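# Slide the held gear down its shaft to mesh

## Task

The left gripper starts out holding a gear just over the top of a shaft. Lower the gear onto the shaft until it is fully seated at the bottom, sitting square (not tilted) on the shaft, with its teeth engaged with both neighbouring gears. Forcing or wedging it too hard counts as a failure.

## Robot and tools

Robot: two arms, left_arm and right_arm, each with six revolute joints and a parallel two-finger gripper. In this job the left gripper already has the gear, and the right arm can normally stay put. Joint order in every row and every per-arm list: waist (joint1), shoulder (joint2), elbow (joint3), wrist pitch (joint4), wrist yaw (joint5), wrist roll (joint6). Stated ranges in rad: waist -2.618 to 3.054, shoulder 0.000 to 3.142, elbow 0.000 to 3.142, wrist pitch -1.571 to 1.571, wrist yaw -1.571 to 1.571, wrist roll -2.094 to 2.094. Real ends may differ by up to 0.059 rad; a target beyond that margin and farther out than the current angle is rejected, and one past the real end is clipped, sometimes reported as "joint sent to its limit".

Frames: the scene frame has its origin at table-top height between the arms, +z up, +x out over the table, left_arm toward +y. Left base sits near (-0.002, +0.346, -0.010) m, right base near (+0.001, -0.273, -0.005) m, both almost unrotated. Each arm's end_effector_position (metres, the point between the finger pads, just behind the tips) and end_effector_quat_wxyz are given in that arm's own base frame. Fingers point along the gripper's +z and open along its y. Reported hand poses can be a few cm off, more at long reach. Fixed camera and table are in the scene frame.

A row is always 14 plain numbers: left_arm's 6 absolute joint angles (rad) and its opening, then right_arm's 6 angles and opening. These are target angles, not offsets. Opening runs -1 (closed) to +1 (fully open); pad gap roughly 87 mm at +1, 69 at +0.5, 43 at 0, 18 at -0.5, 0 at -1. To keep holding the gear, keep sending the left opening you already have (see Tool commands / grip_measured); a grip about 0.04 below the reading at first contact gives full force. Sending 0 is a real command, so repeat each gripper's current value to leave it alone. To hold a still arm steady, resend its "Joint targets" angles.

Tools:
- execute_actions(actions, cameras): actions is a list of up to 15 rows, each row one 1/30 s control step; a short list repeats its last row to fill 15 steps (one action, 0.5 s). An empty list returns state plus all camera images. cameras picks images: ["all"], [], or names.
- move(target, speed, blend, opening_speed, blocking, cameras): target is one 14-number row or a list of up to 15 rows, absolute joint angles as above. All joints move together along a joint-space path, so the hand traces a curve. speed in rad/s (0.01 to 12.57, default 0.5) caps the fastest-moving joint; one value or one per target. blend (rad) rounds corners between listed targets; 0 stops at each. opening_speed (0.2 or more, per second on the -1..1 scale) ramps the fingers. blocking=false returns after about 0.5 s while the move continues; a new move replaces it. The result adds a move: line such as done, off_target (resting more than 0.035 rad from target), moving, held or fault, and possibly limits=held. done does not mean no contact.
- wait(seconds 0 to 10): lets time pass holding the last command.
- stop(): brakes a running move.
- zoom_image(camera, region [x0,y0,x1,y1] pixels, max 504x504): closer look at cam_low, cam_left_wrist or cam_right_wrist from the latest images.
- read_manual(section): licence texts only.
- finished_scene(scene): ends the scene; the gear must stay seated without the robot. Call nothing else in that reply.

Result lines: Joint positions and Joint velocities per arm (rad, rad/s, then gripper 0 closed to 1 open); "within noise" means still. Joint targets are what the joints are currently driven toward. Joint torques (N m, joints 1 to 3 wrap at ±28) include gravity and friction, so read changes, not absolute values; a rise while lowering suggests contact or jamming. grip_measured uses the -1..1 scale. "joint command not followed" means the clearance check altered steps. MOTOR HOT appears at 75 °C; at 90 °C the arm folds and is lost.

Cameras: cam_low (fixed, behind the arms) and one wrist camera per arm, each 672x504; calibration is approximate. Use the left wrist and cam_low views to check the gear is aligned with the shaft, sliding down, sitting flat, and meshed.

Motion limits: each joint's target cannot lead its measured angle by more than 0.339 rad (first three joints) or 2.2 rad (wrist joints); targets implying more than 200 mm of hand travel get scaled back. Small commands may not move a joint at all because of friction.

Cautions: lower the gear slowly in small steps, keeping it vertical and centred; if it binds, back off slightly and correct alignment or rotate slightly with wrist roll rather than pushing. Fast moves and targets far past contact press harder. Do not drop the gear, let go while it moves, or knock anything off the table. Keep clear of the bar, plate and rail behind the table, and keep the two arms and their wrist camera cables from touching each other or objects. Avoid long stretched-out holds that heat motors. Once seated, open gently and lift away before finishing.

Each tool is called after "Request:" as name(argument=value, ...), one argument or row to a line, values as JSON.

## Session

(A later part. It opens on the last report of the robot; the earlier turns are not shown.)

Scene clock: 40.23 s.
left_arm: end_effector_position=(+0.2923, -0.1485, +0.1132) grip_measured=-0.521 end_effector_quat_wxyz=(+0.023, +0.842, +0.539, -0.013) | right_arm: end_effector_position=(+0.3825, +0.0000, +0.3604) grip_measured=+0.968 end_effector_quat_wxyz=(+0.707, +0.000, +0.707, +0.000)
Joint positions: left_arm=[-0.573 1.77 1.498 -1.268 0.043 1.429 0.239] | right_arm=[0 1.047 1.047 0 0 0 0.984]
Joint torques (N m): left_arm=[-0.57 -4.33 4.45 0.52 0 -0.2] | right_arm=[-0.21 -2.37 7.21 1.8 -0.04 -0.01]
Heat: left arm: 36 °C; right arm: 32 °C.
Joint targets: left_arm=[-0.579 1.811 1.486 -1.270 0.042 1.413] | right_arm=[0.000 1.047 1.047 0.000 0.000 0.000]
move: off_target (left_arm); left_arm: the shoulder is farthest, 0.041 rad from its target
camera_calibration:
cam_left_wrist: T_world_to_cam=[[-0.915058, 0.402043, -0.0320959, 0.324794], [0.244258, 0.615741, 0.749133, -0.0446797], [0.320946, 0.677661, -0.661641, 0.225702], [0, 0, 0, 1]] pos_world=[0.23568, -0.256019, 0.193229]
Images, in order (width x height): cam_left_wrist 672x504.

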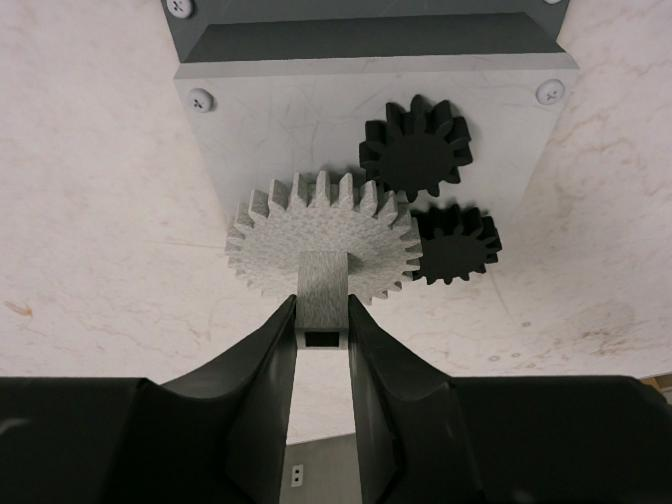

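Request:
move(
  target=[
    [-0.579,1.815,1.489,-1.271,0.042,1.378,-1,0,1.047,1.047,0,0,0,1],
    [-0.579,1.819,1.492,-1.272,0.042,1.343,-1,0,1.047,1.047,0,0,0,1],
  ],
  speed=0.08,
  blend=0.01,
  cameras=["cam_left_wrist"],
)

Request:
zoom_image(
  camera="cam_left_wrist",
  region=[320, 80, 520, 300],
)

Scene clock: 42.00 s.
left_arm: end_effector_position=(+0.2931, -0.1471, +0.1115) grip_measured=-0.521 end_effector_quat_wxyz=(+0.021, +0.825, +0.564, -0.009) | right_arm: end_effector_position=(+0.3825, +0.0000, +0.3604) grip_measured=+0.968 end_effector_quat_wxyz=(+0.707, +0.000, +0.707, +0.000)
Joint positions: left_arm=[-0.573 1.778 1.5 -1.261 0.032 1.37 0.24] | right_arm=[0 1.047 1.047 0 0 0 0.984]
Joint torques (N m): left_arm=[-0.58 -4.4 4.78 0.43 0.1 -0.32] | right_arm=[-0.2 -2.37 7.21 1.81 -0.04 -0.01]
Heat: left arm: 36 °C; right arm: 32 °C.
Joint targets: left_arm=[-0.579 1.819 1.492 -1.272 0.042 1.343] | right_arm=[0.000 1.047 1.047 0.000 0.000 0.000]
move: off_target (left_arm); left_arm: the shoulder is farthest, 0.041 rad from its target
camera_calibration:
cam_left_wrist: T_world_to_cam=[[-0.937056, 0.347635, -0.0327996, 0.323414], [0.204609, 0.622778, 0.755171, -0.0325106], [0.282951, 0.700927, -0.654707, 0.237307], [0, 0, 0, 1]] pos_world=[0.242563, -0.258517, 0.190525]
Images, in order (width x height): cam_left_wrist 672x504.

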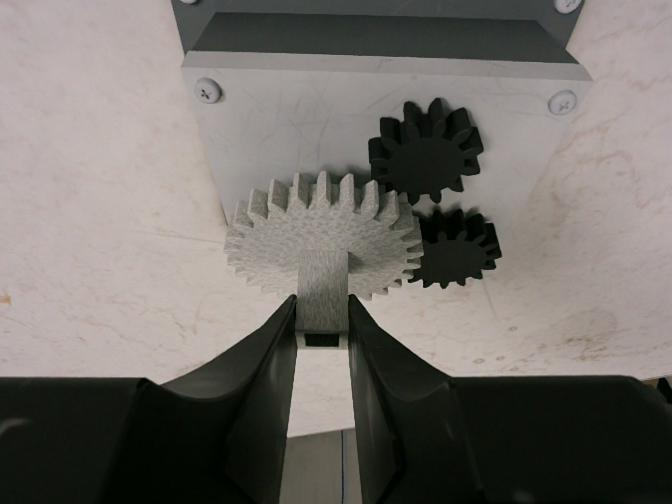

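Scaled by 2.291 from the camera's 672x504 image, which has a finer 960x720 frame.

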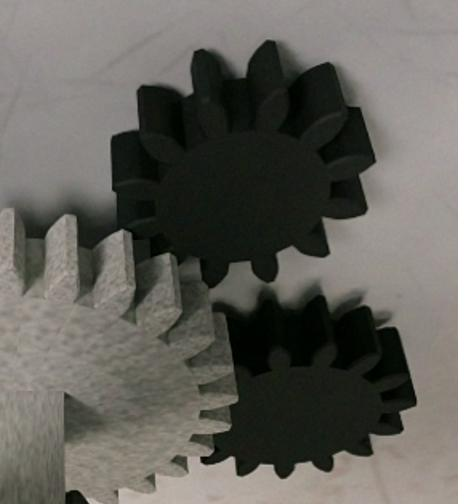

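Request:
move(
  target=[-0.580,1.819,1.481,-1.261,0.042,1.343,-1,0,1.047,1.047,0,0,0,1],
  speed=0.08,
)

Scene clock: 42.87 s.
left_arm: end_effector_position=(+0.2933, -0.1473, +0.1116) grip_measured=-0.521 end_effector_quat_wxyz=(+0.021, +0.825, +0.564, -0.008) | right_arm: end_effector_position=(+0.3825, +0.0000, +0.3604) grip_measured=+0.968 end_effector_quat_wxyz=(+0.707, +0.000, +0.707, +0.000)
Joint positions: left_arm=[-0.573 1.778 1.5 -1.26 0.032 1.369 0.24] | right_arm=[0 1.047 1.047 0 0 0 0.984]
Joint torques (N m): left_arm=[-0.68 -4.4 3.89 0.53 0.1 -0.33] | right_arm=[-0.2 -2.37 7.21 1.81 -0.04 -0.01]
Heat: left arm: 35 °C; right arm: 32 °C.
Joint targets: left_arm=[-0.580 1.819 1.481 -1.261 0.042 1.343] | right_arm=[0.000 1.047 1.047 0.000 0.000 0.000]
move: off_target (left_arm); left_arm: the shoulder is farthest, 0.041 rad from its target

Request:
move(
  target=[
    [-0.580,1.823,1.488,-1.263,0.042,1.308,-1,0,1.047,1.047,0,0,0,1],
    [-0.580,1.827,1.491,-1.264,0.042,1.273,-1,0,1.047,1.047,0,0,0,1],
  ],
  speed=0.08,
  blend=0.01,
  cameras=["cam_left_wrist"],
)

Request:
zoom_image(
  camera="cam_left_wrist",
  region=[320, 80, 520, 300],
)

Scene clock: 44.37 s.
left_arm: end_effector_position=(+0.2937, -0.1478, +0.1018) grip_measured=-0.521 end_effector_quat_wxyz=(+0.013, +0.802, +0.597, -0.010) | right_arm: end_effector_position=(+0.3825, +0.0000, +0.3604) grip_measured=+0.968 end_effector_quat_wxyz=(+0.707, +0.000, +0.707, +0.000)
Joint positions: left_arm=[-0.573 1.81 1.5 -1.244 0.029 1.288 0.24] | right_arm=[0 1.047 1.047 0 0 0 0.984]
Joint torques (N m): left_arm=[-0.68 -6.64 4.67 0.32 0.12 -0.19] | right_arm=[-0.18 -2.39 7.21 1.81 -0.03 -0.01]
Heat: left arm: 35 °C; right arm: 32 °C.
Joint targets: left_arm=[-0.580 1.827 1.491 -1.264 0.042 1.273] | right_arm=[0.000 1.047 1.047 0.000 0.000 0.000]
move: done
camera_calibration:
cam_left_wrist: T_world_to_cam=[[-0.962623, 0.270329, -0.0167187, 0.318348], [0.163718, 0.629939, 0.759192, -0.0121911], [0.215764, 0.728079, -0.650652, 0.254473], [0, 0, 0, 1]] pos_world=[0.253539, -0.263655, 0.180151]
Images, in order (width x height): cam_left_wrist 672x504.

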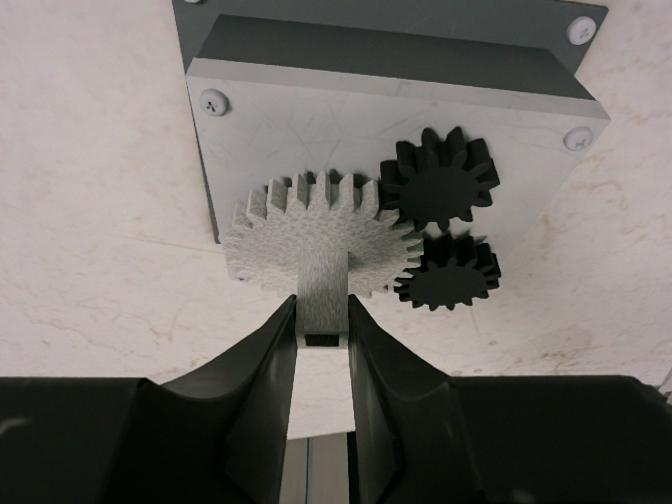

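Scaled by 2.291 from the camera's 672x504 image, which has a finer 960x720 frame.

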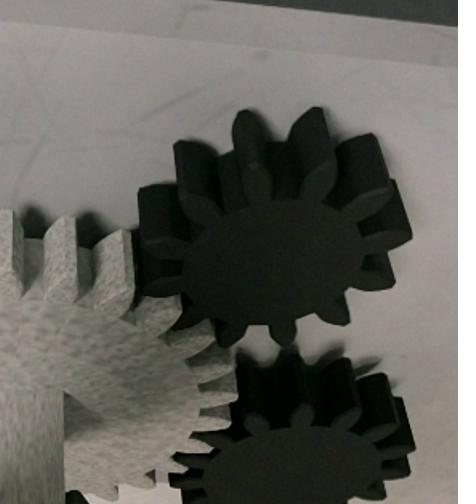

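Request:
move(
  target=[-0.548,1.800,1.487,-1.248,0.072,1.316,-1,0,1.047,1.047,0,0,0,1],
  speed=0.08,
)

Request:
move(
  target=[-0.531,1.785,1.481,-1.244,0.096,1.332,-1,0,1.047,1.047,0,0,0,1],
  speed=0.08,
  cameras=["cam_low","cam_left_wrist"],
)

Scene clock: 46.67 s.
left_arm: end_effector_position=(+0.2949, -0.1460, +0.1013) grip_measured=-0.521 end_effector_quat_wxyz=(+0.016, +0.801, +0.598, -0.017) | right_arm: end_effector_position=(+0.3825, +0.0000, +0.3604) grip_measured=+0.968 end_effector_quat_wxyz=(+0.707, +0.000, +0.707, +0.000)
Joint positions: left_arm=[-0.559 1.81 1.5 -1.244 0.044 1.3 0.24] | right_arm=[0 1.047 1.047 0 0 0 0.984]
Joint torques (N m): left_arm=[1.05 -8.8 4.36 0.47 0.28 0.14] | right_arm=[-0.21 -2.37 7.2 1.81 -0.04 -0.01]
Heat: left arm: 35 °C; right arm: 32 °C.
Joint targets: left_arm=[-0.548 1.800 1.487 -1.248 0.072 1.316] | right_arm=[0.000 1.047 1.047 0.000 0.000 0.000]
move: done

Scene clock: 47.43 s.
left_arm: end_effector_position=(+0.2953, -0.1457, +0.1016) grip_measured=-0.521 end_effector_quat_wxyz=(+0.024, +0.800, +0.598, -0.030) | right_arm: end_effector_position=(+0.3825, +0.0000, +0.3604) grip_measured=+0.968 end_effector_quat_wxyz=(+0.707, +0.000, +0.707, +0.000)
Joint positions: left_arm=[-0.541 1.806 1.5 -1.244 0.074 1.316 0.24] | right_arm=[0 1.047 1.047 0 0 0 0.984]
Joint torques (N m): left_arm=[1.05 -9.68 3.89 0.51 0.24 0.15] | right_arm=[-0.2 -2.37 7.2 1.81 -0.03 0]
Heat: left arm: 36 °C; right arm: 32 °C.
Joint targets: left_arm=[-0.531 1.785 1.481 -1.244 0.096 1.332] | right_arm=[0.000 1.047 1.047 0.000 0.000 0.000]
move: done
camera_calibration:
cam_left_wrist: T_world_to_cam=[[-0.963693, 0.266839, -0.00962807, 0.318455], [0.175669, 0.660761, 0.72975, -0.0096397], [0.201088, 0.701564, -0.683646, 0.256387], [0, 0, 0, 1]] pos_world=[0.25703, -0.258479, 0.185379]
Images, in order (width x height): cam_low 672x504, cam_left_wrist 672x504.

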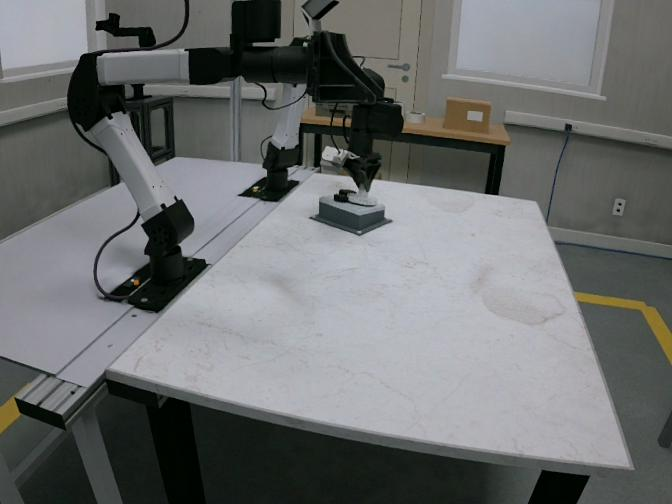

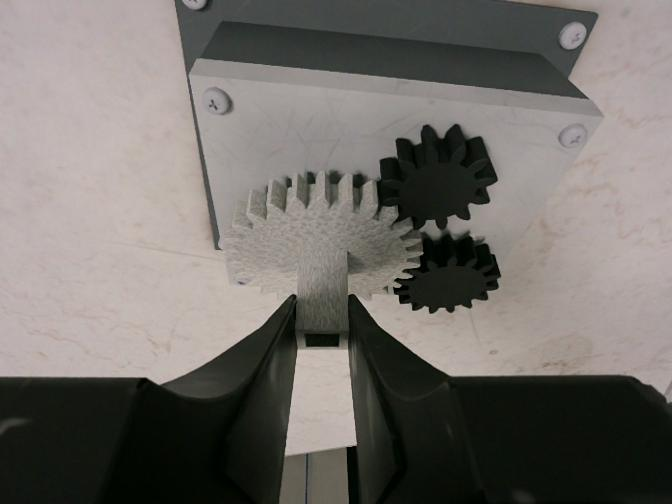

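Request:
move(
  target=[-0.528,1.776,1.478,-1.240,0.102,1.334,-1,0,1.047,1.047,0,0,0,1],
  speed=0.08,
)

Scene clock: 48.37 s.
left_arm: end_effector_position=(+0.2951, -0.1455, +0.1016) grip_measured=-0.521 end_effector_quat_wxyz=(+0.028, +0.801, +0.597, -0.033) | right_arm: end_effector_position=(+0.3825, +0.0000, +0.3604) grip_measured=+0.968 end_effector_quat_wxyz=(+0.707, +0.000, +0.707, +0.000)
Joint positions: left_arm=[-0.537 1.8 1.494 -1.239 0.082 1.322 0.24] | right_arm=[0 1.047 1.047 0 0 0 0.984]
Joint torques (N m): left_arm=[0.91 -9.89 4.11 0.52 0.23 0.1] | right_arm=[-0.2 -2.37 7.2 1.81 -0.04 -0.01]
Heat: left arm: 36 °C; right arm: 32 °C.
Joint targets: left_arm=[-0.528 1.776 1.478 -1.240 0.102 1.334] | right_arm=[0.000 1.047 1.047 0.000 0.000 0.000]
move: done

Request:
move(
  target=[-0.530,1.788,1.468,-1.236,0.108,1.334,-1,0,1.047,1.047,0,0,0,1],
  speed=0.08,
  cameras=["cam_left_wrist"],
)

Request:
zoom_image(
  camera="cam_left_wrist",
  region=[200, 110, 520, 350],
)

Scene clock: 49.27 s.
left_arm: end_effector_position=(+0.2951, -0.1455, +0.1013) grip_measured=-0.521 end_effector_quat_wxyz=(+0.028, +0.801, +0.597, -0.033) | right_arm: end_effector_position=(+0.3825, +0.0000, +0.3604) grip_measured=+0.968 end_effector_quat_wxyz=(+0.707, +0.000, +0.707, +0.000)
Joint positions: left_arm=[-0.537 1.799 1.492 -1.236 0.082 1.322 0.24] | right_arm=[0 1.047 1.047 0 0 0 0.984]
Joint torques (N m): left_arm=[0.72 -8.81 3.55 0.53 0.28 0.09] | right_arm=[-0.2 -2.37 7.21 1.81 -0.03 -0.01]
Heat: left arm: 36 °C; right arm: 32 °C.
Joint targets: left_arm=[-0.530 1.788 1.468 -1.236 0.108 1.334] | right_arm=[0.000 1.047 1.047 0.000 0.000 0.000]
move: done
camera_calibration:
cam_left_wrist: T_world_to_cam=[[-0.963111, 0.268787, -0.0130654, 0.318653], [0.176541, 0.667731, 0.723166, -0.00813133], [0.203102, 0.694182, -0.690551, 0.255061], [0, 0, 0, 1]] pos_world=[0.256531, -0.257279, 0.186176]
Images, in order (width x height): cam_left_wrist 672x504.

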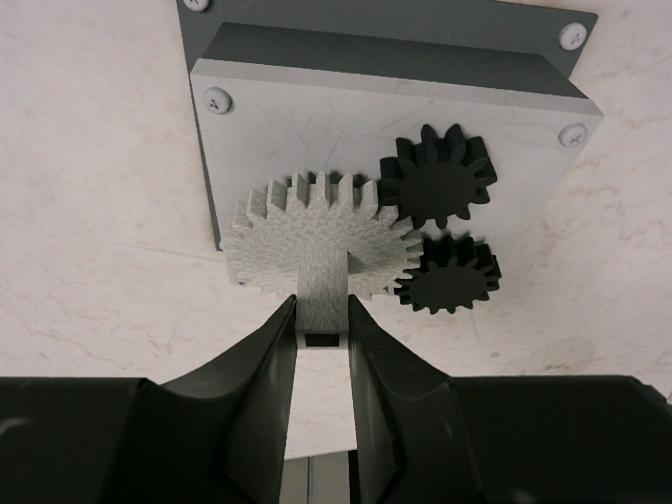

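Scaled by 1.575 from the camera's 672x504 image, which has a finer 960x720 frame.

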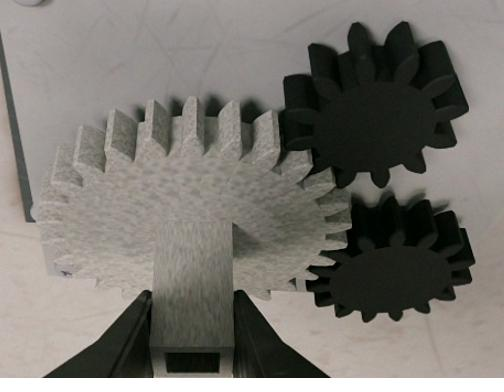

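Request:
move(
  target=[
    [-0.535,1.794,1.482,-1.237,0.09,1.326,-1,0,1.047,1.047,0,0,0,1],
    [-0.535,1.795,1.483,-1.237,0.09,1.326,0.3,0,1.047,1.047,0,0,0,1],
    [-0.525,1.790,1.60,-1.355,0.09,1.326,0.3,0,1.047,1.047,0,0,0,1],
  ],
  speed=[0.08,0.08,0.25],
  opening_speed=0.8,
  cameras=["cam_left_wrist"],
)

Request:
zoom_image(
  camera="cam_left_wrist",
  region=[200, 110, 540, 360],
)

Scene clock: 53.37 s.
left_arm: end_effector_position=(+0.2940, -0.1433, +0.1243) grip_measured=+0.300 end_effector_quat_wxyz=(+0.024, +0.799, +0.599, -0.035) | right_arm: end_effector_position=(+0.3825, +0.0000, +0.3604) grip_measured=+0.968 end_effector_quat_wxyz=(+0.707, +0.000, +0.707, +0.000)
Joint positions: left_arm=[-0.532 1.799 1.583 -1.337 0.083 1.322 0.65] | right_arm=[0 1.047 1.047 0 0 0 0.984]
Joint torques (N m): left_arm=[0.73 -8.62 6.76 0.34 0.11 0.01] | right_arm=[-0.2 -2.37 7.2 1.81 -0.04 -0.01]
Heat: left arm: 36 °C; right arm: 32 °C.
Joint targets: left_arm=[-0.525 1.790 1.600 -1.355 0.090 1.326] | right_arm=[0.000 1.047 1.047 0.000 0.000 0.000]
move: done
camera_calibration:
cam_left_wrist: T_world_to_cam=[[-0.964391, 0.264455, -0.00373282, 0.315956], [0.179686, 0.665487, 0.724459, -0.0274473], [0.194071, 0.697991, -0.689308, 0.272633], [0, 0, 0, 1]] pos_world=[0.256727, -0.255585, 0.208992]
Images, in order (width x height): cam_left_wrist 672x504.

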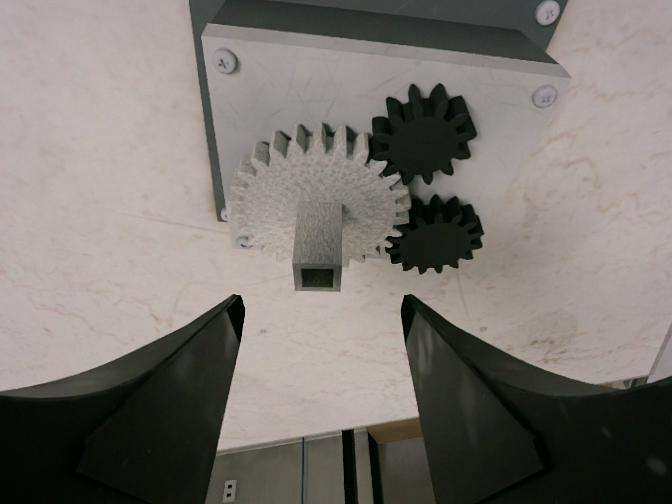

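Scaled by 1.482 from the camera's 672x504 image, which has a finer 960x720 frame.

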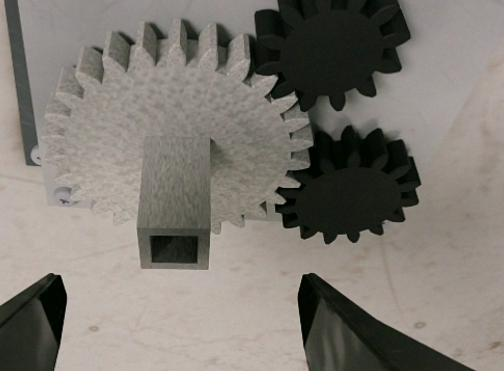

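Request:
finished_scene(
  scene=3,
)

The scene is finished: the task was done.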